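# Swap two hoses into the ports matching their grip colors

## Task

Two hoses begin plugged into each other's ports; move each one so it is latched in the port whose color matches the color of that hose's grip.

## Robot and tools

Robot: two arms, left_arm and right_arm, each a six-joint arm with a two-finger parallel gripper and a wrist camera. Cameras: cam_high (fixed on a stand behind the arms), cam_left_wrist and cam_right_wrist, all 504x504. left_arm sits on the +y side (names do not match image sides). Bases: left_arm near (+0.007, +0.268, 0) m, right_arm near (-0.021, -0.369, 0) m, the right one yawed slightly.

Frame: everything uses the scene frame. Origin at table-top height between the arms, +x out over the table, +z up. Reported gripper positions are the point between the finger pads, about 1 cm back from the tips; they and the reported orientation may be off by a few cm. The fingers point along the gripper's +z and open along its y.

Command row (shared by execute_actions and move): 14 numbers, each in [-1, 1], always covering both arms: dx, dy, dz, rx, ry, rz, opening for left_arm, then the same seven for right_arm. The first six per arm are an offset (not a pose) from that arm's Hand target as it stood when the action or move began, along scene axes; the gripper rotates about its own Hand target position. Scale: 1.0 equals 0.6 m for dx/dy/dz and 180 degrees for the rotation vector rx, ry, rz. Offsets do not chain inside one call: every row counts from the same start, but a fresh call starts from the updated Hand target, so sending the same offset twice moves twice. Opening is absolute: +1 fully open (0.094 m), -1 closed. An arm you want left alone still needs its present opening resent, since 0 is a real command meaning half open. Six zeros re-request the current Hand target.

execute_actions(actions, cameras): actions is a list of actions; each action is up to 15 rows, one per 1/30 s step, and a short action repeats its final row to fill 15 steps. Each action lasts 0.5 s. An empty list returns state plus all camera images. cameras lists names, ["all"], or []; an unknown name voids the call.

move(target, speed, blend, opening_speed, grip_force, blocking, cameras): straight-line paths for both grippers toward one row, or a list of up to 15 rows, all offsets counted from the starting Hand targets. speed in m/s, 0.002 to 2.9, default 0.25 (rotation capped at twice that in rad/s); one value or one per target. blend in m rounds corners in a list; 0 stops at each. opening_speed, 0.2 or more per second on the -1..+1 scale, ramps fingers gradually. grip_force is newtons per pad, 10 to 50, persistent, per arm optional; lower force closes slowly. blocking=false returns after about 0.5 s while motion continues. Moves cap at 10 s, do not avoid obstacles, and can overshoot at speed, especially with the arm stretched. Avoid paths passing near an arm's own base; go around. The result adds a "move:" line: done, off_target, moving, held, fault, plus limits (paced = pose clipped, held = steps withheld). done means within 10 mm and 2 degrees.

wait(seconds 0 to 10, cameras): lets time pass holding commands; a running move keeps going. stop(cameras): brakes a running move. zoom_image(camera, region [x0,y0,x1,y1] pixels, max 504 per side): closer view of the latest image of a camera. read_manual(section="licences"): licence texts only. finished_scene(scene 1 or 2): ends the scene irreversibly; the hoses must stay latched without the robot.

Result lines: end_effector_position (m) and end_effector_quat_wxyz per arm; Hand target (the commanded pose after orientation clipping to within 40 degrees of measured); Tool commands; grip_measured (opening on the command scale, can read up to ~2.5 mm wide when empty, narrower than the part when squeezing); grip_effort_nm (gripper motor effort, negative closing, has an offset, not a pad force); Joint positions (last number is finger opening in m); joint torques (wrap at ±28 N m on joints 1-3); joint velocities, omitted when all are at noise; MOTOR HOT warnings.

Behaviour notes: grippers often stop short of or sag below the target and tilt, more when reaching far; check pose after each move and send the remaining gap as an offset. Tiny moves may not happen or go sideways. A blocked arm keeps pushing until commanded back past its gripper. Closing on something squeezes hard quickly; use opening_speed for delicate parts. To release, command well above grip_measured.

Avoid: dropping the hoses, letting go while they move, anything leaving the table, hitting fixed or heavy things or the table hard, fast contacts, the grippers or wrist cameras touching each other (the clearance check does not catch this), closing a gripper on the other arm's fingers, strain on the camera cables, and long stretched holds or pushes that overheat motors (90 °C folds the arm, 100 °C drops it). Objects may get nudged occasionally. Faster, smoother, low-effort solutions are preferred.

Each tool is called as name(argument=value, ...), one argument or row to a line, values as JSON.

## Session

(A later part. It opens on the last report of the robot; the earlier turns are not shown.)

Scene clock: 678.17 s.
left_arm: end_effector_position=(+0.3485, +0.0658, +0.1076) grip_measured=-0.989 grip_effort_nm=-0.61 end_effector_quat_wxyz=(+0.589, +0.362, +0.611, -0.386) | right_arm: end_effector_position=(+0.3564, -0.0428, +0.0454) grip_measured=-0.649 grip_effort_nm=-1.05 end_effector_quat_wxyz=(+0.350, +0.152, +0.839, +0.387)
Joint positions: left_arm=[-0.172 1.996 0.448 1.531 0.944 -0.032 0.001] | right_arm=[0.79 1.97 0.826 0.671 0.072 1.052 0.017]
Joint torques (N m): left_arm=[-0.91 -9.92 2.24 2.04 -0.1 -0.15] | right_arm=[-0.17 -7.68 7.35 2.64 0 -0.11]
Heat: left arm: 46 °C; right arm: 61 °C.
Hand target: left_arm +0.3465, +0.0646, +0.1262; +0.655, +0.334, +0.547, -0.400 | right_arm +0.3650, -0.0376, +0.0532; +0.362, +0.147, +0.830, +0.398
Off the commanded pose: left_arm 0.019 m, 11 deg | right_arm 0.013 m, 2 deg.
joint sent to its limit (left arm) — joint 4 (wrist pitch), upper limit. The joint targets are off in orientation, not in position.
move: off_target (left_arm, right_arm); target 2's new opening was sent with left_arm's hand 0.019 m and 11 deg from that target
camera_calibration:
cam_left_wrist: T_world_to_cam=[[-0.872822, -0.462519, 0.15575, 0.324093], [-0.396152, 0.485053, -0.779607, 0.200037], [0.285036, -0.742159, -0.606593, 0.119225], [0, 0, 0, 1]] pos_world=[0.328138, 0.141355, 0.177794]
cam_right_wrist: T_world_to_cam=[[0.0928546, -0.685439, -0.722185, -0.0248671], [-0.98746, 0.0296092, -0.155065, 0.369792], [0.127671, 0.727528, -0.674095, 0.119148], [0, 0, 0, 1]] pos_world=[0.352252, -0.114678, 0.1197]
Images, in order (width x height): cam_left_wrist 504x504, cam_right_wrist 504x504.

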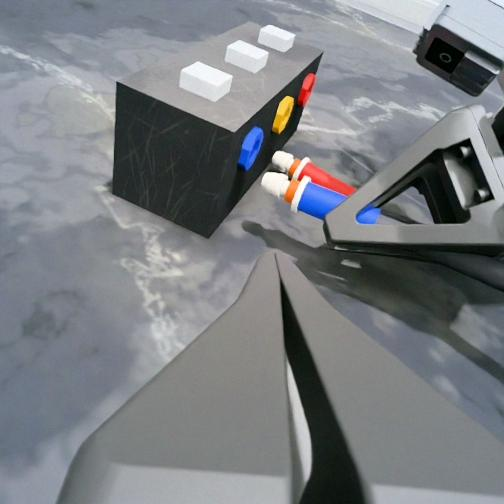

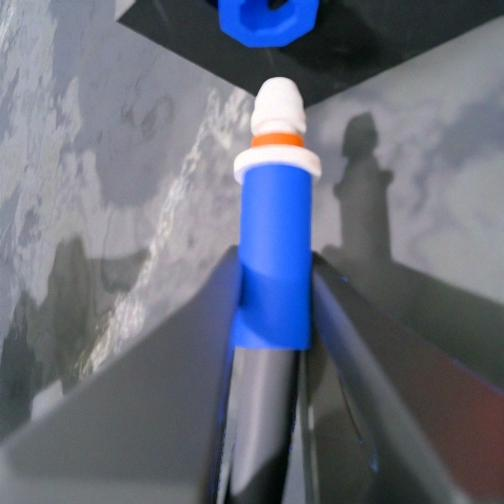

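move(
  target=[
    [0,0,0,0,0,0,-1,-0.013,-0.022,0.045,-0.0007,-0.0177,-0.0024,-0.8],
    [0,0,0,0,0,0,-1,0.0,-0.016,0.018,-0.0007,-0.0177,-0.0024,-0.8],
  ],
  speed=0.1,
  blend=[0.003,0],
  cameras=["cam_left_wrist","cam_right_wrist"],
)

zoom_image(
  camera="cam_left_wrist",
  region=[200, 90, 420, 270],
)

Scene clock: 679.73 s.
left_arm: end_effector_position=(+0.3485, +0.0658, +0.1076) grip_measured=-0.989 grip_effort_nm=-0.61 end_effector_quat_wxyz=(+0.588, +0.362, +0.611, -0.386) | right_arm: end_effector_position=(+0.3600, -0.0471, +0.0608) grip_measured=-0.649 grip_effort_nm=-1.05 end_effector_quat_wxyz=(+0.374, +0.140, +0.826, +0.397)
Joint positions: left_arm=[-0.172 1.996 0.448 1.531 0.944 -0.032 0.001] | right_arm=[0.779 1.945 0.801 0.726 0.075 1.016 0.017]
Joint torques (N m): left_arm=[-0.91 -9.94 2.25 2.03 -0.11 -0.14] | right_arm=[-0.12 -7.9 5.75 2.69 0.09 -0.1]
Heat: left arm: 47 °C; right arm: 62 °C.
Hand target: left_arm +0.3465, +0.0646, +0.1262; +0.655, +0.334, +0.547, -0.401 | right_arm +0.3650, -0.0473, +0.0640; +0.386, +0.139, +0.820, +0.400
Off the commanded pose: left_arm 0.019 m, 11 deg | right_arm 0.006 m, 2 deg.
joint sent to its limit (left arm) — joint 4 (wrist pitch), upper limit. The joint targets are off in orientation, not in position.
move: off_target (left_arm)
camera_calibration:
cam_left_wrist: T_world_to_cam=[[-0.872768, -0.462491, 0.156134, 0.324091], [-0.396407, 0.484876, -0.779588, 0.200182], [0.284847, -0.742292, -0.606519, 0.119264], [0, 0, 0, 1]] pos_world=[0.328237, 0.141354, 0.177794]
cam_right_wrist: T_world_to_cam=[[0.139298, -0.677015, -0.722667, -0.0332632], [-0.976083, 0.0291345, -0.215439, 0.375375], [0.16691, 0.735393, -0.656764, 0.117359], [0, 0, 0, 1]] pos_world=[0.351443, -0.119761, 0.133909]
Images, in order (width x height): cam_left_wrist 504x504, cam_right_wrist 504x504.

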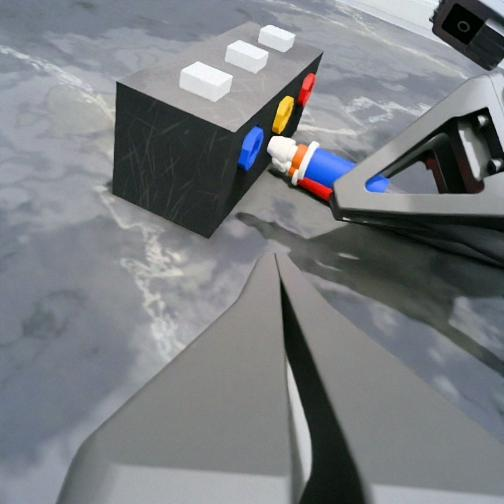

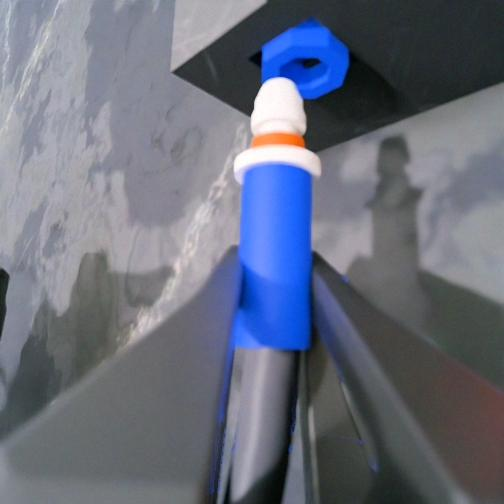

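Scaled by 2.291 from the camera's 504x504 image, which has a finer 720x720 frame.

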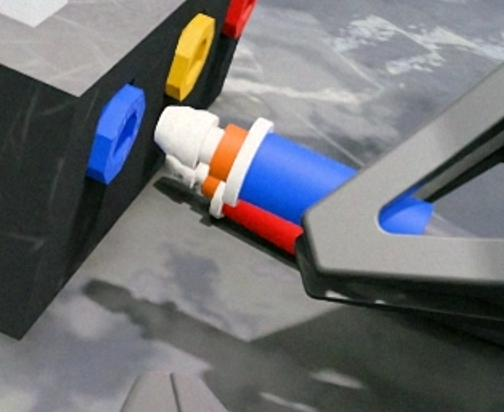

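move(
  target=[
    [0,0,0,0,0,0,-1,0.0255,0.012,-0.005,0,0,0,-0.8],
  ],
  speed=0.08,
  cameras=["cam_left_wrist","cam_right_wrist"],
)

zoom_image(
  camera="cam_left_wrist",
  region=[200, 90, 420, 270],
)

Scene clock: 680.77 s.
left_arm: end_effector_position=(+0.3485, +0.0658, +0.1076) grip_measured=-0.989 grip_effort_nm=-0.61 end_effector_quat_wxyz=(+0.588, +0.362, +0.611, -0.386) | right_arm: end_effector_position=(+0.3683, -0.0467, +0.0502) grip_measured=-0.649 grip_effort_nm=-1.04 end_effector_quat_wxyz=(+0.372, +0.143, +0.830, +0.389)
Joint positions: left_arm=[-0.172 1.996 0.448 1.531 0.944 -0.032 0.001] | right_arm=[0.767 1.99 0.833 0.723 0.071 1.011 0.017]
Joint torques (N m): left_arm=[-0.92 -9.94 2.24 2.03 -0.11 -0.14] | right_arm=[-0.27 -7.71 8.62 2.54 0.02 -0.1]
Heat: left arm: 47 °C; right arm: 62 °C.
Hand target: left_arm +0.3465, +0.0646, +0.1262; +0.655, +0.334, +0.547, -0.401 | right_arm +0.3802, -0.0400, +0.0609; +0.386, +0.139, +0.820, +0.400
Off the commanded pose: left_arm 0.019 m, 11 deg | right_arm 0.017 m, 2 deg.
joint sent to its limit (left arm) — joint 4 (wrist pitch), upper limit. The joint targets are off in orientation, not in position.
move: off_target (left_arm, right_arm)
camera_calibration:
cam_left_wrist: T_world_to_cam=[[-0.872768, -0.462491, 0.156134, 0.324091], [-0.396407, 0.484876, -0.779588, 0.200182], [0.284847, -0.742292, -0.606519, 0.119264], [0, 0, 0, 1]] pos_world=[0.328237, 0.141354, 0.177794]
cam_right_wrist: T_world_to_cam=[[0.127263, -0.687499, -0.714947, -0.0382932], [-0.978212, 0.0322064, -0.205095, 0.381708], [0.164028, 0.725471, -0.668421, 0.109944], [0, 0, 0, 1]] pos_world=[0.360231, -0.118381, 0.124398]
Images, in order (width x height): cam_left_wrist 504x504, cam_right_wrist 504x504.

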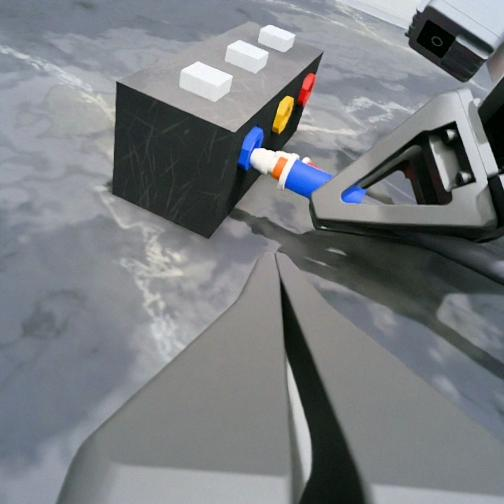

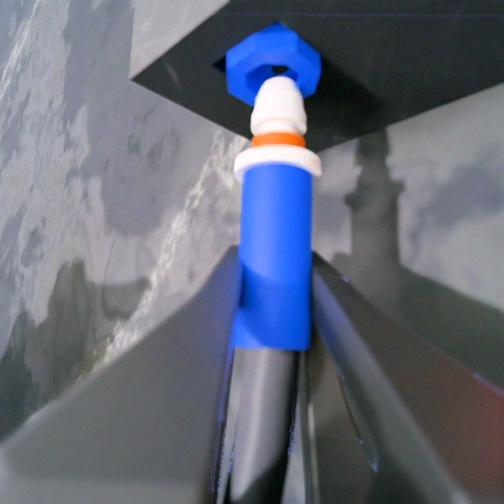

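Scaled by 2.291 from the camera's 504x504 image, which has a finer 720x720 frame.

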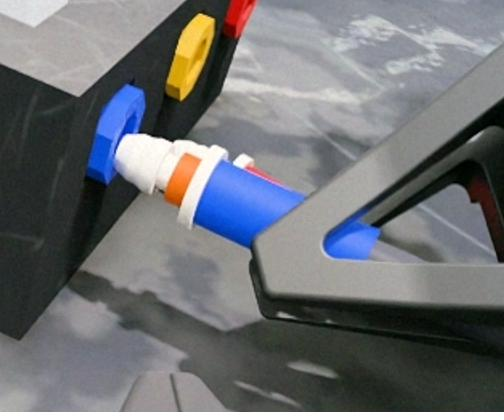

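move(
  target=[
    [0,0,0,0,0,0,-1,-0.015,-0.008,0.028,0,0,0,-0.8],
    [0,0,0,0,0,0,-1,0.006,-0.005,0.003,0,0,0.002,-0.8],
  ],
  speed=0.08,
  blend=[0.002,0],
  cameras=["cam_left_wrist","cam_right_wrist"],
)

zoom_image(
  camera="cam_left_wrist",
  region=[200, 90, 420, 270],
)

Scene clock: 681.97 s.
left_arm: end_effector_position=(+0.3485, +0.0658, +0.1076) grip_measured=-0.989 grip_effort_nm=-0.61 end_effector_quat_wxyz=(+0.588, +0.362, +0.611, -0.386) | right_arm: end_effector_position=(+0.3689, -0.0512, +0.0453) grip_measured=-0.649 grip_effort_nm=-1.04 end_effector_quat_wxyz=(+0.364, +0.141, +0.837, +0.383)
Joint positions: left_arm=[-0.172 1.996 0.448 1.531 0.944 -0.032 0.001] | right_arm=[0.753 1.988 0.834 0.696 0.052 1.003 0.017]
Joint torques (N m): left_arm=[-0.91 -9.94 2.22 2.03 -0.11 -0.15] | right_arm=[-0.42 -8.14 8.72 2.73 0 -0.11]
Heat: left arm: 47 °C; right arm: 62 °C.
Hand target: left_arm +0.3465, +0.0646, +0.1262; +0.655, +0.334, +0.547, -0.401 | right_arm +0.3839, -0.0431, +0.0628; +0.385, +0.136, +0.820, +0.401
Off the commanded pose: left_arm 0.019 m, 11 deg | right_arm 0.024 m, 4 deg.
joint sent to its limit (left arm) — joint 4 (wrist pitch), upper limit. The joint targets are off in orientation, not in position.
move: off_target (left_arm, right_arm)
camera_calibration:
cam_left_wrist: T_world_to_cam=[[-0.872768, -0.462491, 0.156134, 0.324091], [-0.396407, 0.484876, -0.779588, 0.200182], [0.284847, -0.742292, -0.606519, 0.119264], [0, 0, 0, 1]] pos_world=[0.328237, 0.141354, 0.177794]
cam_right_wrist: T_world_to_cam=[[0.118399, -0.697639, -0.706598, -0.0425728], [-0.982126, 0.022585, -0.186865, 0.381515], [0.146323, 0.716093, -0.682495, 0.116448], [0, 0, 0, 1]] pos_world=[0.362697, -0.121704, 0.120685]
Images, in order (width x height): cam_left_wrist 504x504, cam_right_wrist 504x504.

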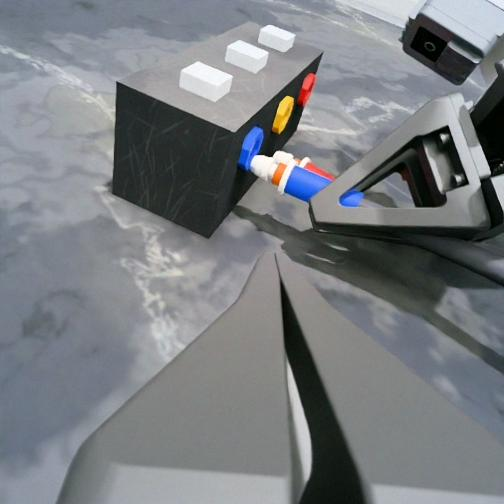

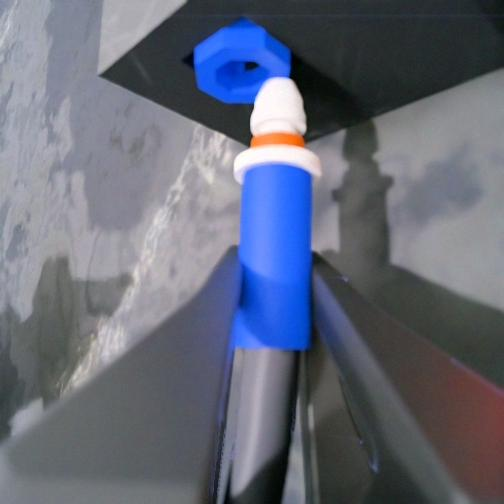

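Scaled by 2.291 from the camera's 504x504 image, which has a finer 720x720 frame.

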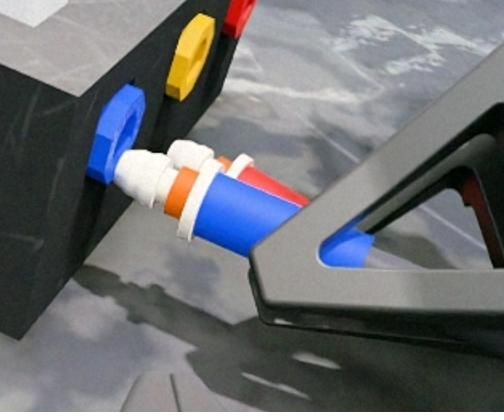

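move(
  target=[
    [0,0,0,0,0,0,-1,-0.02,0.0,0.03,0,0,0,-0.8],
    [0,0,0,0,0,0,-1,0.0,0.0,-0.003,0,0,0.0,-0.8],
  ],
  speed=0.1,
  blend=[0.002,0],
  cameras=["cam_left_wrist","cam_right_wrist"],
)

zoom_image(
  camera="cam_left_wrist",
  region=[200, 90, 420, 270],
)

Scene clock: 683.03 s.
left_arm: end_effector_position=(+0.3485, +0.0658, +0.1076) grip_measured=-0.989 grip_effort_nm=-0.60 end_effector_quat_wxyz=(+0.588, +0.362, +0.611, -0.386) | right_arm: end_effector_position=(+0.3688, -0.0503, +0.0452) grip_measured=-0.649 grip_effort_nm=-1.04 end_effector_quat_wxyz=(+0.364, +0.139, +0.837, +0.384)
Joint positions: left_arm=[-0.172 1.996 0.448 1.531 0.944 -0.032 0.001] | right_arm=[0.754 1.991 0.834 0.7 0.049 1.002 0.017]
Joint torques (N m): left_arm=[-0.91 -9.94 2.22 2.03 -0.11 -0.14] | right_arm=[-0.46 -7.79 8.59 2.78 0.02 -0.1]
Heat: left arm: 47 °C; right arm: 62 °C.
Hand target: left_arm +0.3465, +0.0646, +0.1262; +0.655, +0.334, +0.547, -0.401 | right_arm +0.3839, -0.0431, +0.0610; +0.385, +0.136, +0.820, +0.401
Off the commanded pose: left_arm 0.019 m, 11 deg | right_arm 0.023 m, 4 deg.
joint sent to its limit (left arm) — joint 4 (wrist pitch), upper limit. The joint targets are off in orientation, not in position.
move: off_target (left_arm, right_arm)
camera_calibration:
cam_left_wrist: T_world_to_cam=[[-0.872768, -0.462491, 0.156134, 0.324091], [-0.396407, 0.484876, -0.779588, 0.200182], [0.284847, -0.742292, -0.606519, 0.119264], [0, 0, 0, 1]] pos_world=[0.328237, 0.141354, 0.177794]
cam_right_wrist: T_world_to_cam=[[0.12139, -0.696145, -0.707564, -0.0430925], [-0.981986, 0.0197657, -0.187916, 0.381296], [0.144802, 0.717629, -0.681205, 0.116448], [0, 0, 0, 1]] pos_world=[0.362796, -0.121102, 0.120486]
Images, in order (width x height): cam_left_wrist 504x504, cam_right_wrist 504x504.

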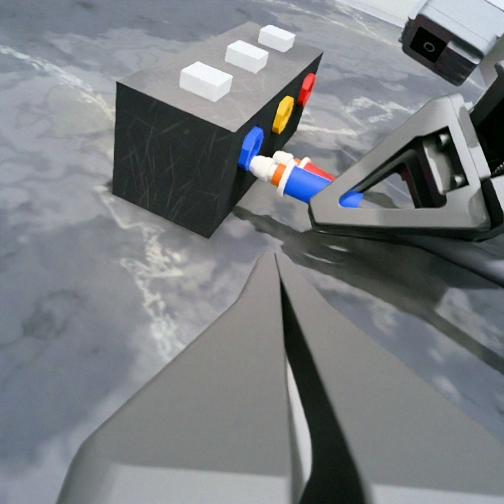

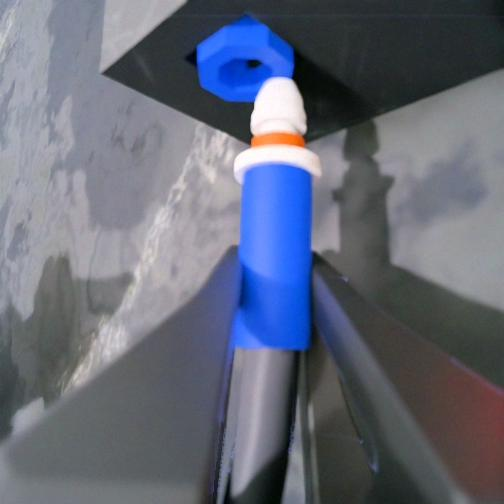

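Scaled by 2.291 from the camera's 504x504 image, which has a finer 720x720 frame.

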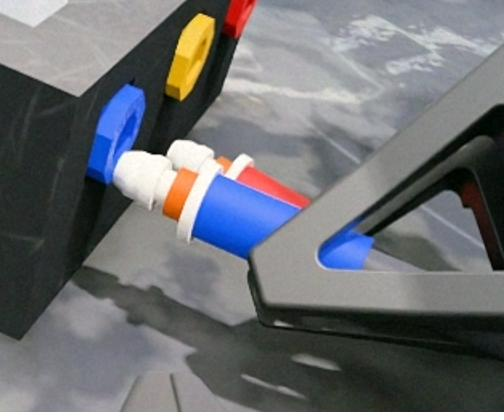

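move(
  target=[
    [0,0,0,0,0,0,-1,-0.02,0.0,0.04,0,0,0,-0.8],
    [0,0,0,0,0,0,-1,0.0,0.0,0.004,0,0,0.0,-0.8],
  ],
  speed=0.1,
  blend=[0,0],
  cameras=["cam_left_wrist","cam_right_wrist"],
)

zoom_image(
  camera="cam_left_wrist",
  region=[200, 90, 420, 270],
)

Scene clock: 684.90 s.
left_arm: end_effector_position=(+0.3485, +0.0658, +0.1076) grip_measured=-0.989 grip_effort_nm=-0.61 end_effector_quat_wxyz=(+0.588, +0.362, +0.611, -0.386) | right_arm: end_effector_position=(+0.3718, -0.0484, +0.0525) grip_measured=-0.649 grip_effort_nm=-1.04 end_effector_quat_wxyz=(+0.369, +0.138, +0.832, +0.390)
Joint positions: left_arm=[-0.172 1.996 0.448 1.531 0.944 -0.032 0.001] | right_arm=[0.753 1.984 0.843 0.704 0.049 1 0.017]
Joint torques (N m): left_arm=[-0.9 -9.94 2.24 2.03 -0.11 -0.14] | right_arm=[-0.34 -7.75 8.28 2.62 0.04 -0.07]
Heat: left arm: 47 °C; right arm: 62 °C.
Hand target: left_arm +0.3465, +0.0646, +0.1262; +0.655, +0.334, +0.547, -0.401 | right_arm +0.3838, -0.0431, +0.0632; +0.385, +0.136, +0.820, +0.401
Off the commanded pose: left_arm 0.019 m, 11 deg | right_arm 0.017 m, 3 deg.
joint sent to its limit (left arm) — joint 4 (wrist pitch), upper limit. The joint targets are off in orientation, not in position.
move: off_target (left_arm, right_arm)
camera_calibration:
cam_left_wrist: T_world_to_cam=[[-0.872768, -0.462491, 0.156134, 0.324091], [-0.396407, 0.484876, -0.779588, 0.200182], [0.284847, -0.742292, -0.606519, 0.119264], [0, 0, 0, 1]] pos_world=[0.328237, 0.141354, 0.177794]
cam_right_wrist: T_world_to_cam=[[0.13224, -0.688236, -0.713333, -0.0401948], [-0.978977, 0.0220616, -0.202772, 0.385232], [0.155292, 0.725152, -0.67085, 0.115456], [0, 0, 0, 1]] pos_world=[0.364519, -0.119885, 0.126895]
Images, in order (width x height): cam_left_wrist 504x504, cam_right_wrist 504x504.

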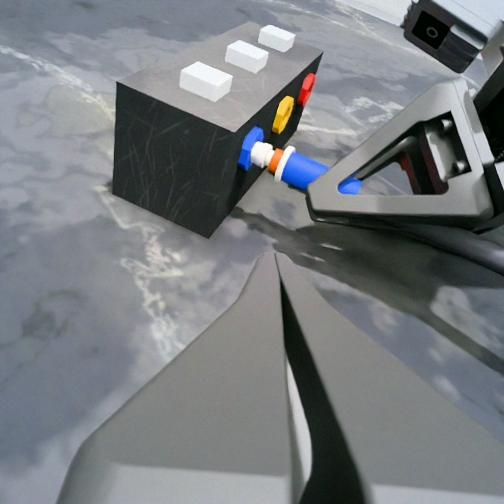

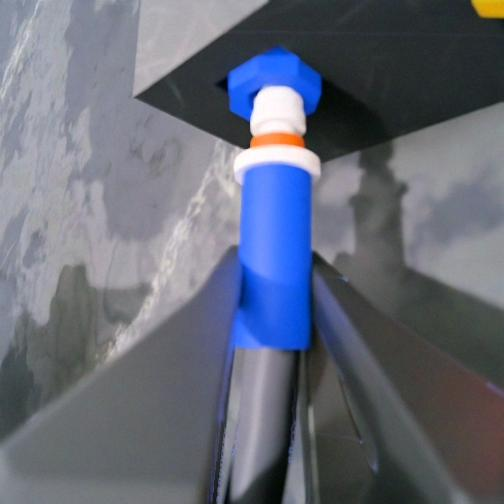

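Scaled by 2.291 from the camera's 504x504 image, which has a finer 720x720 frame.

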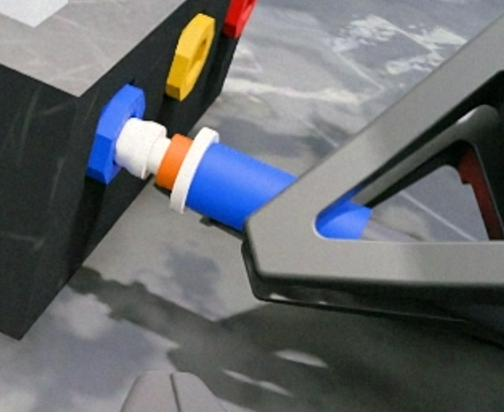

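move(
  target=[
    [0,0,0,0,0,0,-1,0.015,0.002,0.002,0,0,0,-0.8],
  ],
  speed=0.08,
  cameras=["cam_left_wrist","cam_right_wrist"],
)

zoom_image(
  camera="cam_left_wrist",
  region=[200, 90, 420, 270],
)

Scene clock: 685.77 s.
left_arm: end_effector_position=(+0.3485, +0.0658, +0.1076) grip_measured=-0.989 grip_effort_nm=-0.60 end_effector_quat_wxyz=(+0.588, +0.362, +0.611, -0.386) | right_arm: end_effector_position=(+0.3775, -0.0464, +0.0535) grip_measured=-0.649 grip_effort_nm=-1.05 end_effector_quat_wxyz=(+0.368, +0.137, +0.832, +0.392)
Joint positions: left_arm=[-0.172 1.996 0.448 1.531 0.944 -0.032 0.001] | right_arm=[0.744 1.997 0.868 0.695 0.035 0.996 0.017]
Joint torques (N m): left_arm=[-0.92 -9.94 2.22 2.03 -0.11 -0.14] | right_arm=[-0.7 -7.58 9.16 2.53 0.06 -0.07]
Heat: left arm: 47 °C; right arm: 62 °C.
Hand target: left_arm +0.3465, +0.0646, +0.1262; +0.655, +0.334, +0.547, -0.401 | right_arm +0.3929, -0.0420, +0.0646; +0.385, +0.136, +0.820, +0.401
Off the commanded pose: left_arm 0.019 m, 11 deg | right_arm 0.019 m, 3 deg.
joint sent to its limit (left arm) — joint 4 (wrist pitch), upper limit. The joint targets are off in orientation, not in position.
move: off_target (left_arm, right_arm)
camera_calibration:
cam_left_wrist: T_world_to_cam=[[-0.872768, -0.462491, 0.156134, 0.324091], [-0.396407, 0.484876, -0.779588, 0.200182], [0.284847, -0.742292, -0.606519, 0.119264], [0, 0, 0, 1]] pos_world=[0.328237, 0.141354, 0.177794]
cam_right_wrist: T_world_to_cam=[[0.136461, -0.68501, -0.715639, -0.0401568], [-0.979015, 0.017116, -0.203066, 0.39089], [0.151351, 0.728332, -0.6683, 0.115307], [0, 0, 0, 1]] pos_world=[0.370715, -0.11818, 0.127698]
Images, in order (width x height): cam_left_wrist 504x504, cam_right_wrist 504x504.

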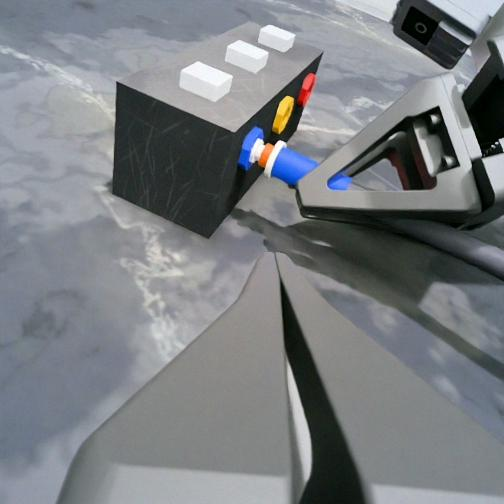

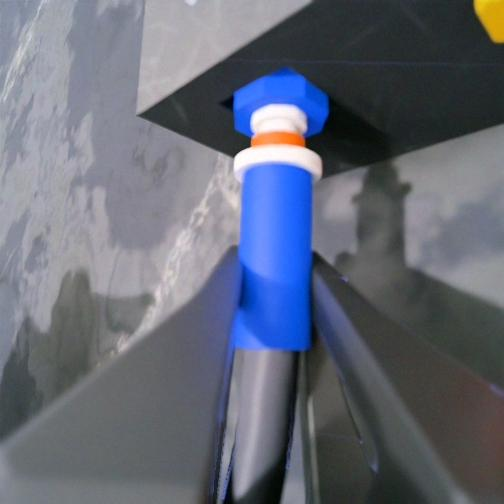

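Scaled by 2.291 from the camera's 504x504 image, which has a finer 720x720 frame.

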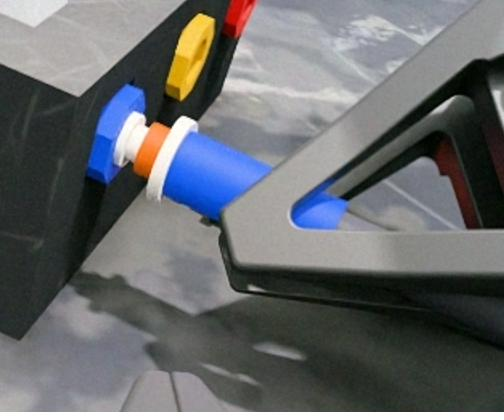

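move(
  target=[
    [0,0,0,0,0,0,-1,0.08,-0.03,0.06,0.008,-0.02,-0.017,-0.8],
  ],
  speed=0.2,
  cameras=["cam_left_wrist","cam_right_wrist"],
)

zoom_image(
  camera="cam_left_wrist",
  region=[200, 90, 420, 270],
)

Scene clock: 686.90 s.
left_arm: end_effector_position=(+0.3485, +0.0658, +0.1076) grip_measured=-0.989 grip_effort_nm=-0.61 end_effector_quat_wxyz=(+0.588, +0.362, +0.611, -0.386) | right_arm: end_effector_position=(+0.3802, -0.0440, +0.0503) grip_measured=-0.649 grip_effort_nm=-1.05 end_effector_quat_wxyz=(+0.325, +0.109, +0.850, +0.401)
Joint positions: left_arm=[-0.172 1.996 0.448 1.531 0.944 -0.032 0.001] | right_arm=[0.698 1.997 0.92 0.587 -0.101 0.964 0.017]
Joint torques (N m): left_arm=[-0.91 -9.94 2.22 2.03 -0.11 -0.14] | right_arm=[-4.42 -10.67 11.88 3.16 1.2 0]
Heat: left arm: 47 °C; right arm: 62 °C.
Hand target: left_arm +0.3465, +0.0646, +0.1262; +0.655, +0.334, +0.547, -0.401 | right_arm +0.4409, -0.0599, +0.1007; +0.420, +0.150, +0.799, +0.405
Off the commanded pose: left_arm 0.019 m, 11 deg | right_arm 0.080 m, 13 deg.
joint sent to its limit (left arm) — joint 4 (wrist pitch), upper limit. The joint targets are off in orientation, not in position.
move: off_target (left_arm, right_arm)
camera_calibration:
cam_left_wrist: T_world_to_cam=[[-0.872768, -0.462491, 0.156134, 0.324091], [-0.396407, 0.484876, -0.779588, 0.200182], [0.284847, -0.742292, -0.606519, 0.119264], [0, 0, 0, 1]] pos_world=[0.328237, 0.141354, 0.177794]
cam_right_wrist: T_world_to_cam=[[0.154015, -0.678076, -0.718674, -0.0474179], [-0.987112, -0.0735955, -0.142105, 0.388799], [0.0434666, 0.731298, -0.680672, 0.152824], [0, 0, 0, 1]] pos_world=[0.384449, -0.115299, 0.125195]
Images, in order (width x height): cam_left_wrist 504x504, cam_right_wrist 504x504.

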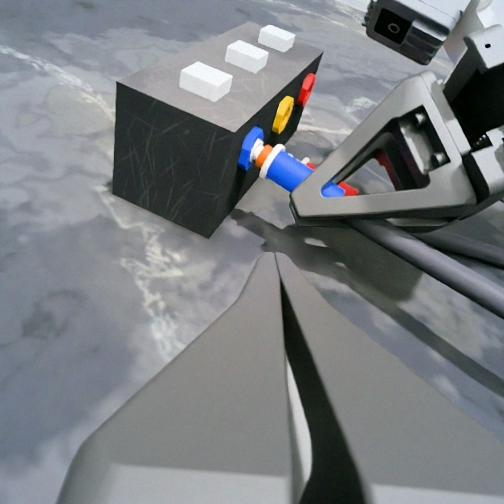

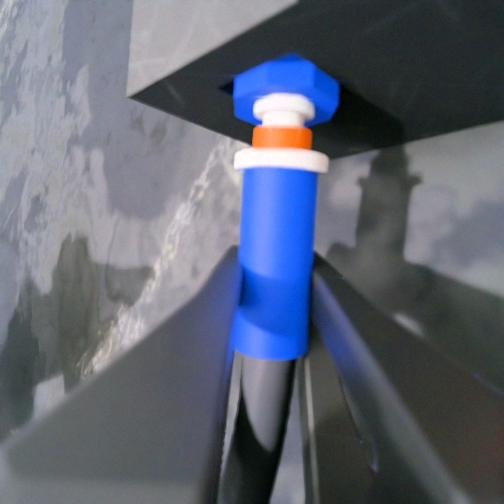

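Scaled by 2.291 from the camera's 504x504 image, which has a finer 720x720 frame.

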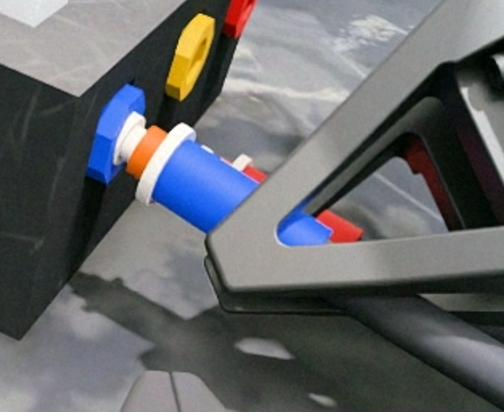

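move(
  target=[
    [0,0,0,0,0,0,-1,-0.09,0.022,-0.03,-0.008,0.02,0.017,-0.8],
    [0,0,0,0,0,0,-1,-0.075,0.022,-0.05,-0.008,0.02,0.017,-0.8],
  ],
  speed=0.15,
  blend=[0.003,0],
  cameras=["cam_left_wrist","cam_right_wrist"],
)

zoom_image(
  camera="cam_left_wrist",
  region=[200, 90, 420, 270],
)

Scene clock: 687.90 s.
left_arm: end_effector_position=(+0.3485, +0.0658, +0.1076) grip_measured=-0.989 grip_effort_nm=-0.61 end_effector_quat_wxyz=(+0.588, +0.362, +0.611, -0.386) | right_arm: end_effector_position=(+0.3786, -0.0425, +0.0512) grip_measured=-0.649 grip_effort_nm=-1.05 end_effector_quat_wxyz=(+0.344, +0.121, +0.846, +0.388)
Joint positions: left_arm=[-0.172 1.996 0.448 1.531 0.944 -0.032 0.001] | right_arm=[0.729 1.995 0.911 0.605 -0.023 0.975 0.017]
Joint torques (N m): left_arm=[-0.91 -9.94 2.25 2.03 -0.11 -0.14] | right_arm=[-0.8 -9.44 5.94 3.25 0.5 0.08]
Heat: left arm: 47 °C; right arm: 63 °C.
Hand target: left_arm +0.3465, +0.0646, +0.1262; +0.655, +0.334, +0.547, -0.401 | right_arm +0.3959, -0.0467, +0.0705; +0.385, +0.136, +0.820, +0.401
Off the commanded pose: left_arm 0.019 m, 11 deg | right_arm 0.026 m, 6 deg.
joint sent to its limit (left arm) — joint 4 (wrist pitch), upper limit. The joint targets are off in orientation, not in position.
move: off_target (left_arm, right_arm)
camera_calibration:
cam_left_wrist: T_world_to_cam=[[-0.872768, -0.462491, 0.156134, 0.324091], [-0.396407, 0.484876, -0.779588, 0.200182], [0.284847, -0.742292, -0.606519, 0.119264], [0, 0, 0, 1]] pos_world=[0.328237, 0.141354, 0.177794]
cam_right_wrist: T_world_to_cam=[[0.140546, -0.695275, -0.704869, -0.0418385], [-0.985793, -0.0321367, -0.164861, 0.389896], [0.0919715, 0.718025, -0.689914, 0.133919], [0, 0, 0, 1]] pos_world=[0.37792, -0.112717, 0.127181]
Images, in order (width x height): cam_left_wrist 504x504, cam_right_wrist 504x504.

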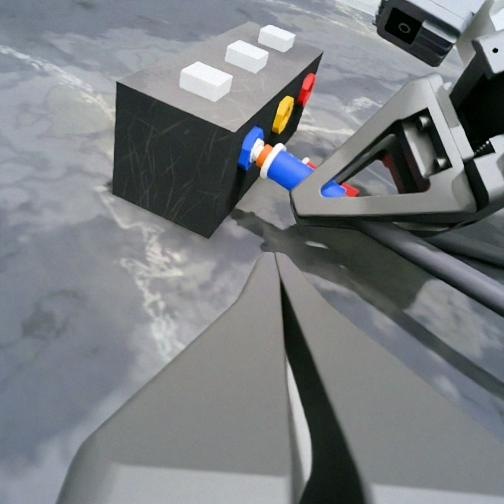

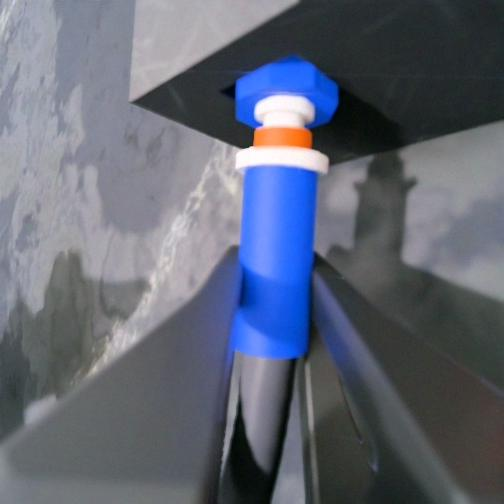

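Scaled by 2.291 from the camera's 504x504 image, which has a finer 720x720 frame.

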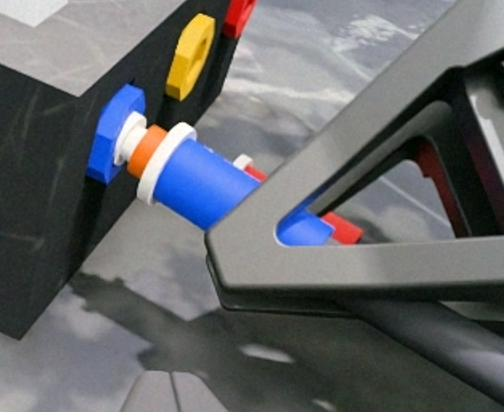

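move(
  target=[
    [0,0,0,0,0,0,-1,0.0,-0.02,0.025,0,0,0,-0.8],
  ],
  speed=0.1,
  cameras=["cam_left_wrist"],
)

zoom_image(
  camera="cam_left_wrist",
  region=[200, 90, 420, 270],
)

Scene clock: 688.87 s.
left_arm: end_effector_position=(+0.3485, +0.0658, +0.1076) grip_measured=-0.989 grip_effort_nm=-0.60 end_effector_quat_wxyz=(+0.588, +0.362, +0.611, -0.386) | right_arm: end_effector_position=(+0.3785, -0.0434, +0.0504) grip_measured=-0.649 grip_effort_nm=-1.05 end_effector_quat_wxyz=(+0.338, +0.119, +0.847, +0.393)
Joint positions: left_arm=[-0.172 1.996 0.448 1.531 0.944 -0.032 0.001] | right_arm=[0.719 1.995 0.909 0.604 -0.047 0.976 0.017]
Joint torques (N m): left_arm=[-0.91 -9.94 2.24 2.03 -0.11 -0.14] | right_arm=[-2.03 -14.28 4.78 2.77 0.53 -0.01]
Heat: left arm: 47 °C; right arm: 63 °C.
Hand target: left_arm +0.3465, +0.0646, +0.1262; +0.655, +0.334, +0.547, -0.401 | right_arm +0.3959, -0.0586, +0.0856; +0.385, +0.136, +0.820, +0.401
Off the commanded pose: left_arm 0.019 m, 11 deg | right_arm 0.042 m, 7 deg.
joint sent to its limit (left arm) — joint 4 (wrist pitch), upper limit. The joint targets are off in orientation, not in position.
move: off_target (left_arm, right_arm)
camera_calibration:
cam_left_wrist: T_world_to_cam=[[-0.872768, -0.462491, 0.156134, 0.324091], [-0.396407, 0.484876, -0.779588, 0.200182], [0.284847, -0.742292, -0.606519, 0.119264], [0, 0, 0, 1]] pos_world=[0.328237, 0.141354, 0.177794]
Images, in order (width x height): cam_left_wrist 504x504.

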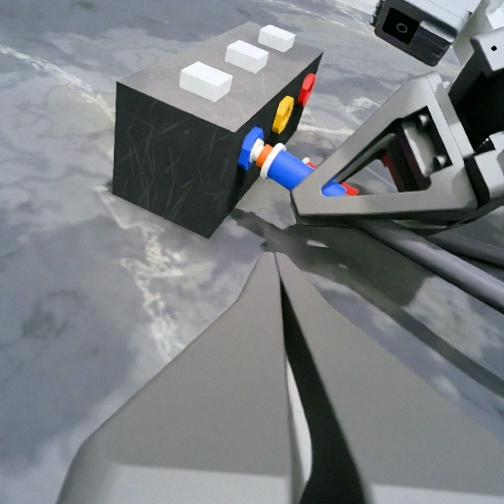

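Scaled by 2.291 from the camera's 504x504 image, which has a finer 720x720 frame.

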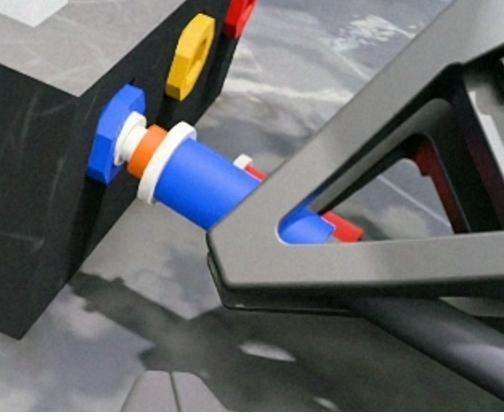

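move(
  target=[
    [0.123,-0.008,0.123,0.0776,0.553,0.184,-1,0,0,0,0,0,0,-0.8],
    [0.1997,-0.2043,0.0213,0.0776,0.553,0.184,-1,0,0,0,0,0,0,-0.8],
  ],
  speed=[0.25,0.2],
  blend=[0.02,0],
)

move(
  target=[-0.0013,-0.005,-0.057,0.0889,0.0321,0,-1,0,0,0,0,0,0,-0.8],
  speed=0.15,
  cameras=["cam_left_wrist"],
)

Scene clock: 694.27 s.
left_arm: end_effector_position=(+0.4633, -0.0592, +0.1389) grip_measured=-0.989 grip_effort_nm=-0.60 end_effector_quat_wxyz=(+0.049, -0.159, +0.946, -0.277) | right_arm: end_effector_position=(+0.3786, -0.0435, +0.0504) grip_measured=-0.649 grip_effort_nm=-1.05 end_effector_quat_wxyz=(+0.338, +0.119, +0.847, +0.393)
Joint positions: left_arm=[-0.512 2.366 2.341 -1.096 0.363 -0.928 0.001] | right_arm=[0.719 1.995 0.909 0.604 -0.047 0.976 0.017]
Joint torques (N m): left_arm=[-0.12 -10.65 10.04 0.75 -0.02 -0.17] | right_arm=[-2.09 -14.27 4.75 2.76 0.53 -0.04]
Heat: left arm: 47 °C; right arm: 64 °C.
Hand target: left_arm +0.4664, -0.0578, +0.1390; +0.050, -0.167, +0.947, -0.271 | right_arm +0.3960, -0.0587, +0.0856; +0.385, +0.136, +0.820, +0.401
Off the commanded pose: left_arm 0.003 m, 1 deg | right_arm 0.042 m, 7 deg.
move: off_target (right_arm)

Scene clock: 695.90 s.
left_arm: end_effector_position=(+0.4662, -0.0609, +0.1053) grip_measured=-0.989 grip_effort_nm=-0.60 end_effector_quat_wxyz=(+0.061, -0.169, +0.968, -0.172) | right_arm: end_effector_position=(+0.3786, -0.0435, +0.0504) grip_measured=-0.649 grip_effort_nm=-1.05 end_effector_quat_wxyz=(+0.338, +0.119, +0.847, +0.393)
Joint positions: left_arm=[-0.57 2.658 2.832 -1.417 0.168 -0.944 0.001] | right_arm=[0.719 1.995 0.909 0.604 -0.047 0.976 0.017]
Joint torques (N m): left_arm=[-0.73 -11.63 9.4 0.54 -0.13 -0.16] | right_arm=[-2.03 -14.31 4.85 2.74 0.53 -0.02]
Heat: left arm: 47 °C; right arm: 64 °C.
Hand target: left_arm +0.4656, -0.0609, +0.1048; +0.025, -0.172, +0.976, -0.128 | right_arm +0.3960, -0.0587, +0.0856; +0.385, +0.136, +0.820, +0.401
Off the commanded pose: left_arm 0.001 m, 7 deg | right_arm 0.042 m, 7 deg.
elbow stopped short (left arm): the move would have taken joint 3 (elbow) straighter than the controller allows.
move: off_target (left_arm, right_arm)
camera_calibration:
cam_left_wrist: T_world_to_cam=[[0.414786, -0.847866, 0.330266, -0.273553], [-0.813388, -0.182801, 0.552254, 0.319999], [-0.407864, -0.497701, -0.765467, 0.344845], [0, 0, 0, 1]] pos_world=[0.514399, -0.00181049, 0.177593]
Images, in order (width x height): cam_left_wrist 504x504.

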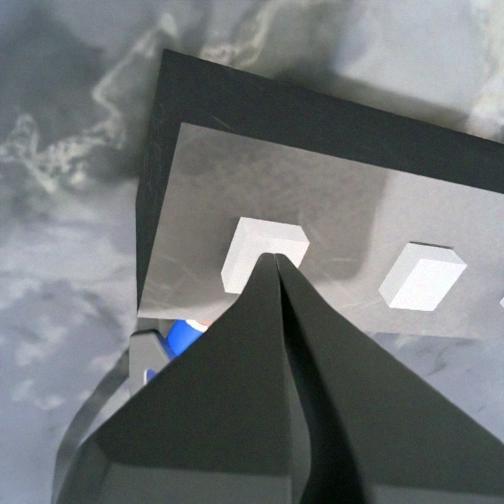

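move(
  target=[
    [-0.0335,0.0248,-0.113,0,0,0,-1,0,0,0,0,0,0,-0.8],
    [-0.045,0.033,-0.183,0,0,0,-1,0,0,0,0,0,0,-0.8],
  ],
  speed=0.12,
  blend=[0.003,0],
  cameras=["cam_left_wrist","cam_right_wrist"],
)

zoom_image(
  camera="cam_left_wrist",
  region=[230, 210, 504, 340],
)

Scene clock: 697.50 s.
left_arm: end_effector_position=(+0.4615, -0.0583, +0.0953) grip_measured=-0.989 grip_effort_nm=-0.60 end_effector_quat_wxyz=(+0.100, -0.162, +0.957, -0.217) | right_arm: end_effector_position=(+0.3786, -0.0434, +0.0510) grip_measured=-0.649 grip_effort_nm=-1.05 end_effector_quat_wxyz=(+0.338, +0.119, +0.847, +0.393)
Joint positions: left_arm=[-0.566 2.32 2.117 -0.919 0.183 -0.944 0.001] | right_arm=[0.719 1.994 0.909 0.604 -0.048 0.976 0.017]
Joint torques (N m): left_arm=[-0.73 -1.48 -0.72 0.53 -0.27 0.11] | right_arm=[-2.03 -14.2 4.77 2.76 0.53 -0.03]
Heat: left arm: 47 °C; right arm: 64 °C.
Hand target: left_arm +0.4385, -0.0410, -0.0051; +0.024, -0.172, +0.977, -0.127 | right_arm +0.3959, -0.0586, +0.0857; +0.385, +0.136, +0.820, +0.401
Off the commanded pose: left_arm 0.104 m, 14 deg | right_arm 0.042 m, 7 deg.
move: off_target (left_arm, right_arm)
camera_calibration:
cam_left_wrist: T_world_to_cam=[[0.377148, -0.819352, 0.431766, -0.256801], [-0.862812, -0.141393, 0.485349, 0.353712], [-0.336623, -0.555581, -0.760273, 0.299699], [0, 0, 0, 1]] pos_world=[0.502925, 0.00610936, 0.167057]
cam_right_wrist: T_world_to_cam=[[0.142872, -0.687608, -0.711887, -0.0428425], [-0.986721, -0.0428118, -0.156678, 0.389367], [0.0772557, 0.724819, -0.684594, 0.140057], [0, 0, 0, 1]] pos_world=[0.379497, -0.114305, 0.126388]
Images, in order (width x height): cam_left_wrist 504x504, cam_right_wrist 504x504.

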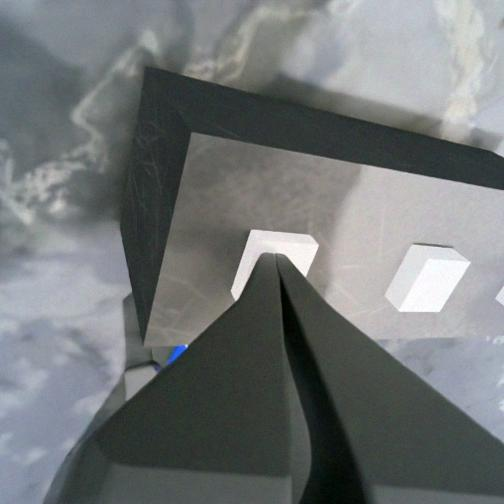

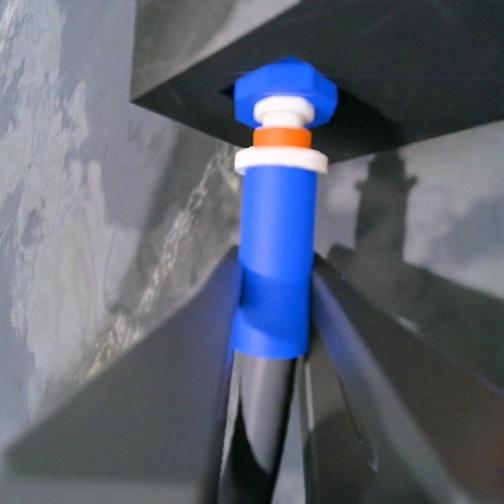

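Scaled by 1.839 from the camera's 504x504 image, which has a finer 720x720 frame.

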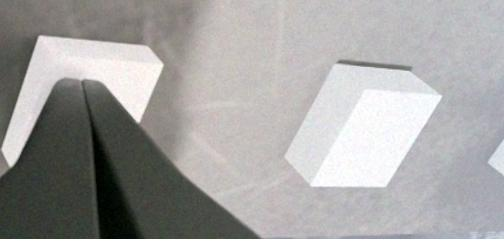

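move(
  target=[-0.013,0.006,-0.055,0,0,0,-1,0,0,0,0,0,0,-0.8],
  speed=0.12,
  cameras=["cam_left_wrist"],
)

zoom_image(
  camera="cam_left_wrist",
  region=[230, 210, 504, 340],
)

Scene clock: 698.97 s.
left_arm: end_effector_position=(+0.4672, -0.0658, +0.0935) grip_measured=-0.989 grip_effort_nm=-0.60 end_effector_quat_wxyz=(+0.128, -0.153, +0.946, -0.255) | right_arm: end_effector_position=(+0.3786, -0.0434, +0.0510) grip_measured=-0.649 grip_effort_nm=-1.04 end_effector_quat_wxyz=(+0.338, +0.119, +0.847, +0.393)
Joint positions: left_arm=[-0.566 2.263 1.966 -0.729 0.204 -0.944 0.001] | right_arm=[0.719 1.994 0.909 0.604 -0.048 0.976 0.017]
Joint torques (N m): left_arm=[-0.98 1.16 -1.33 0.12 -0.49 0.14] | right_arm=[-2.14 -14.24 4.85 2.76 0.53 -0.04]
Heat: left arm: 47 °C; right arm: 64 °C.
Hand target: left_arm +0.4308, -0.0374, -0.0381; +0.024, -0.172, +0.977, -0.127 | right_arm +0.3959, -0.0586, +0.0857; +0.385, +0.136, +0.820, +0.401
Off the commanded pose: left_arm 0.140 m, 19 deg | right_arm 0.042 m, 7 deg.
move: off_target (left_arm, right_arm)
camera_calibration:
cam_left_wrist: T_world_to_cam=[[0.335542, -0.791364, 0.511033, -0.250376], [-0.896767, -0.102208, 0.430537, 0.381906], [-0.288479, -0.602741, -0.743965, 0.269034], [0, 0, 0, 1]] pos_world=[0.504103, 0.00305325, 0.163678]
Images, in order (width x height): cam_left_wrist 504x504.

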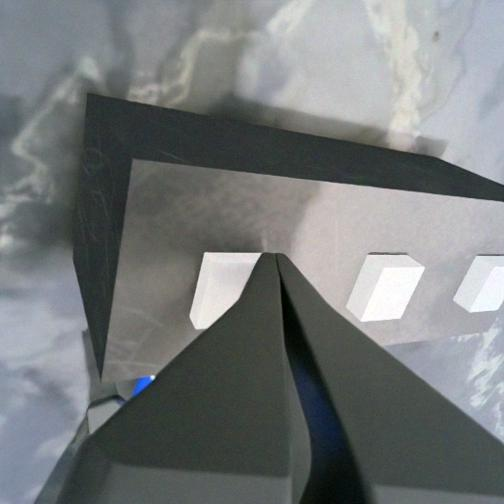

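Scaled by 1.839 from the camera's 504x504 image, which has a finer 720x720 frame.

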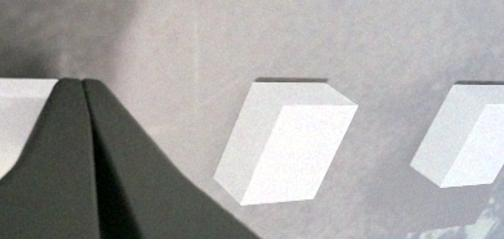

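move(
  target=[-0.025,0.025,0.03,0,0,0,-1,0,0,0,0,0,0,-0.8],
  speed=0.12,
  cameras=["cam_left_wrist"],
)

zoom_image(
  camera="cam_left_wrist",
  region=[180, 210, 454, 340],
)

Scene clock: 699.93 s.
left_arm: end_effector_position=(+0.4663, -0.0654, +0.0980) grip_measured=-0.989 grip_effort_nm=-0.60 end_effector_quat_wxyz=(+0.141, -0.149, +0.942, -0.266) | right_arm: end_effector_position=(+0.3786, -0.0434, +0.0510) grip_measured=-0.649 grip_effort_nm=-1.04 end_effector_quat_wxyz=(+0.338, +0.119, +0.847, +0.393)
Joint positions: left_arm=[-0.566 2.226 1.905 -0.671 0.204 -0.94 0.001] | right_arm=[0.719 1.994 0.909 0.604 -0.048 0.976 0.017]
Joint torques (N m): left_arm=[-0.21 -2.18 -1.21 -0.56 -0.46 0.18] | right_arm=[-2 -14.22 4.7 2.76 0.53 -0.03]
Heat: left arm: 46 °C; right arm: 64 °C.
Hand target: left_arm +0.4157, -0.0224, -0.0201; +0.024, -0.172, +0.977, -0.128 | right_arm +0.3959, -0.0586, +0.0857; +0.385, +0.136, +0.820, +0.401
Off the commanded pose: left_arm 0.135 m, 21 deg | right_arm 0.042 m, 7 deg.
move: off_target (left_arm, right_arm)
camera_calibration:
cam_left_wrist: T_world_to_cam=[[0.316914, -0.783371, 0.534691, -0.245137], [-0.909843, -0.0918833, 0.404651, 0.3886], [-0.267863, -0.614725, -0.741864, 0.261807], [0, 0, 0, 1]] pos_world=[0.501381, 0.00461204, 0.168051]
Images, in order (width x height): cam_left_wrist 504x504.

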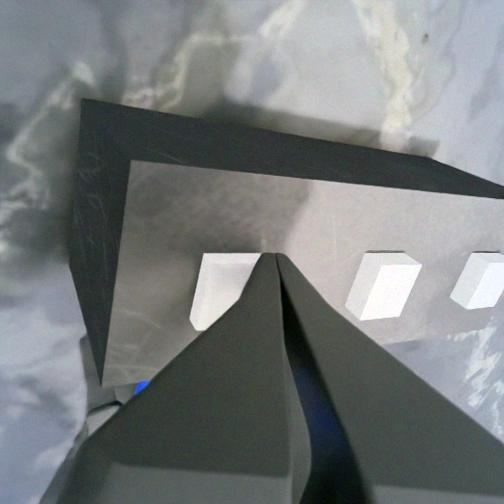

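Scaled by 1.839 from the camera's 504x504 image, which has a finer 720x720 frame.

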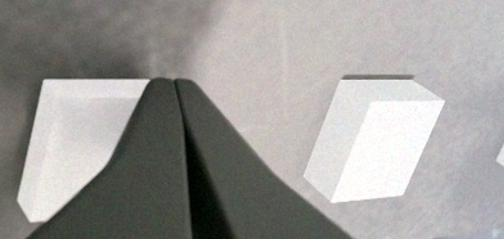

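move(
  target=[0,0,0,0,0,0,-1,0.1,-0.01,0.03,0.008,-0.02,-0.017,-0.8],
  speed=0.2,
  cameras=["cam_left_wrist","cam_right_wrist"],
)

Scene clock: 701.07 s.
left_arm: end_effector_position=(+0.4664, -0.0654, +0.0981) grip_measured=-0.989 grip_effort_nm=-0.60 end_effector_quat_wxyz=(+0.141, -0.149, +0.942, -0.266) | right_arm: end_effector_position=(+0.3837, -0.0452, +0.0522) grip_measured=-0.649 grip_effort_nm=-1.05 end_effector_quat_wxyz=(+0.307, +0.103, +0.855, +0.405)
Joint positions: left_arm=[-0.566 2.226 1.905 -0.67 0.204 -0.94 0.001] | right_arm=[0.674 1.994 0.95 0.532 -0.157 0.955 0.017]
Joint torques (N m): left_arm=[-0.24 -2.13 -1.25 -0.56 -0.46 0.17] | right_arm=[-5.15 -10.09 12.4 3.37 1.43 0.01]
Heat: left arm: 46 °C; right arm: 64 °C.
Hand target: left_arm +0.4158, -0.0225, -0.0200; +0.025, -0.172, +0.977, -0.128 | right_arm +0.4560, -0.0647, +0.1037; +0.420, +0.150, +0.798, +0.405
Off the commanded pose: left_arm 0.136 m, 21 deg | right_arm 0.091 m, 15 deg.
move: off_target (left_arm, right_arm)
camera_calibration:
cam_left_wrist: T_world_to_cam=[[0.316587, -0.783143, 0.535219, -0.245118], [-0.910102, -0.0917376, 0.404102, 0.388783], [-0.26737, -0.615037, -0.741783, 0.261622], [0, 0, 0, 1]] pos_world=[0.501383, 0.00461097, 0.168151]
cam_right_wrist: T_world_to_cam=[[0.152827, -0.671751, -0.724841, -0.0463408], [-0.988246, -0.101149, -0.114623, 0.390215], [0.00368157, 0.733839, -0.679314, 0.17012], [0, 0, 0, 1]] pos_world=[0.392084, -0.1165, 0.126703]
Images, in order (width x height): cam_left_wrist 504x504, cam_right_wrist 504x504.

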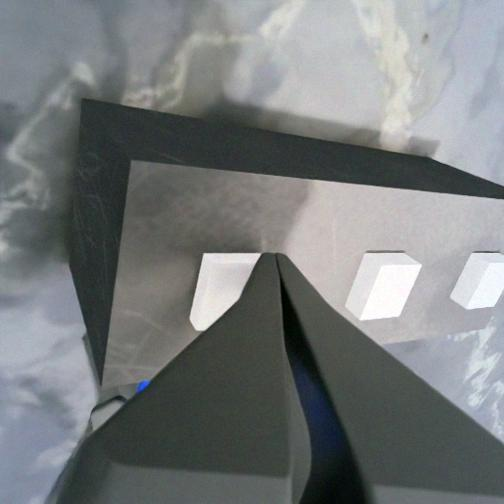

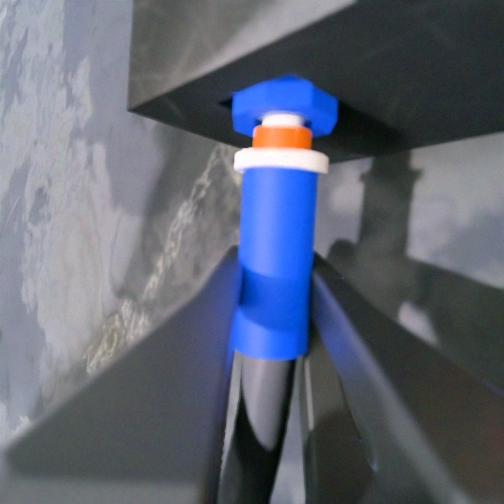

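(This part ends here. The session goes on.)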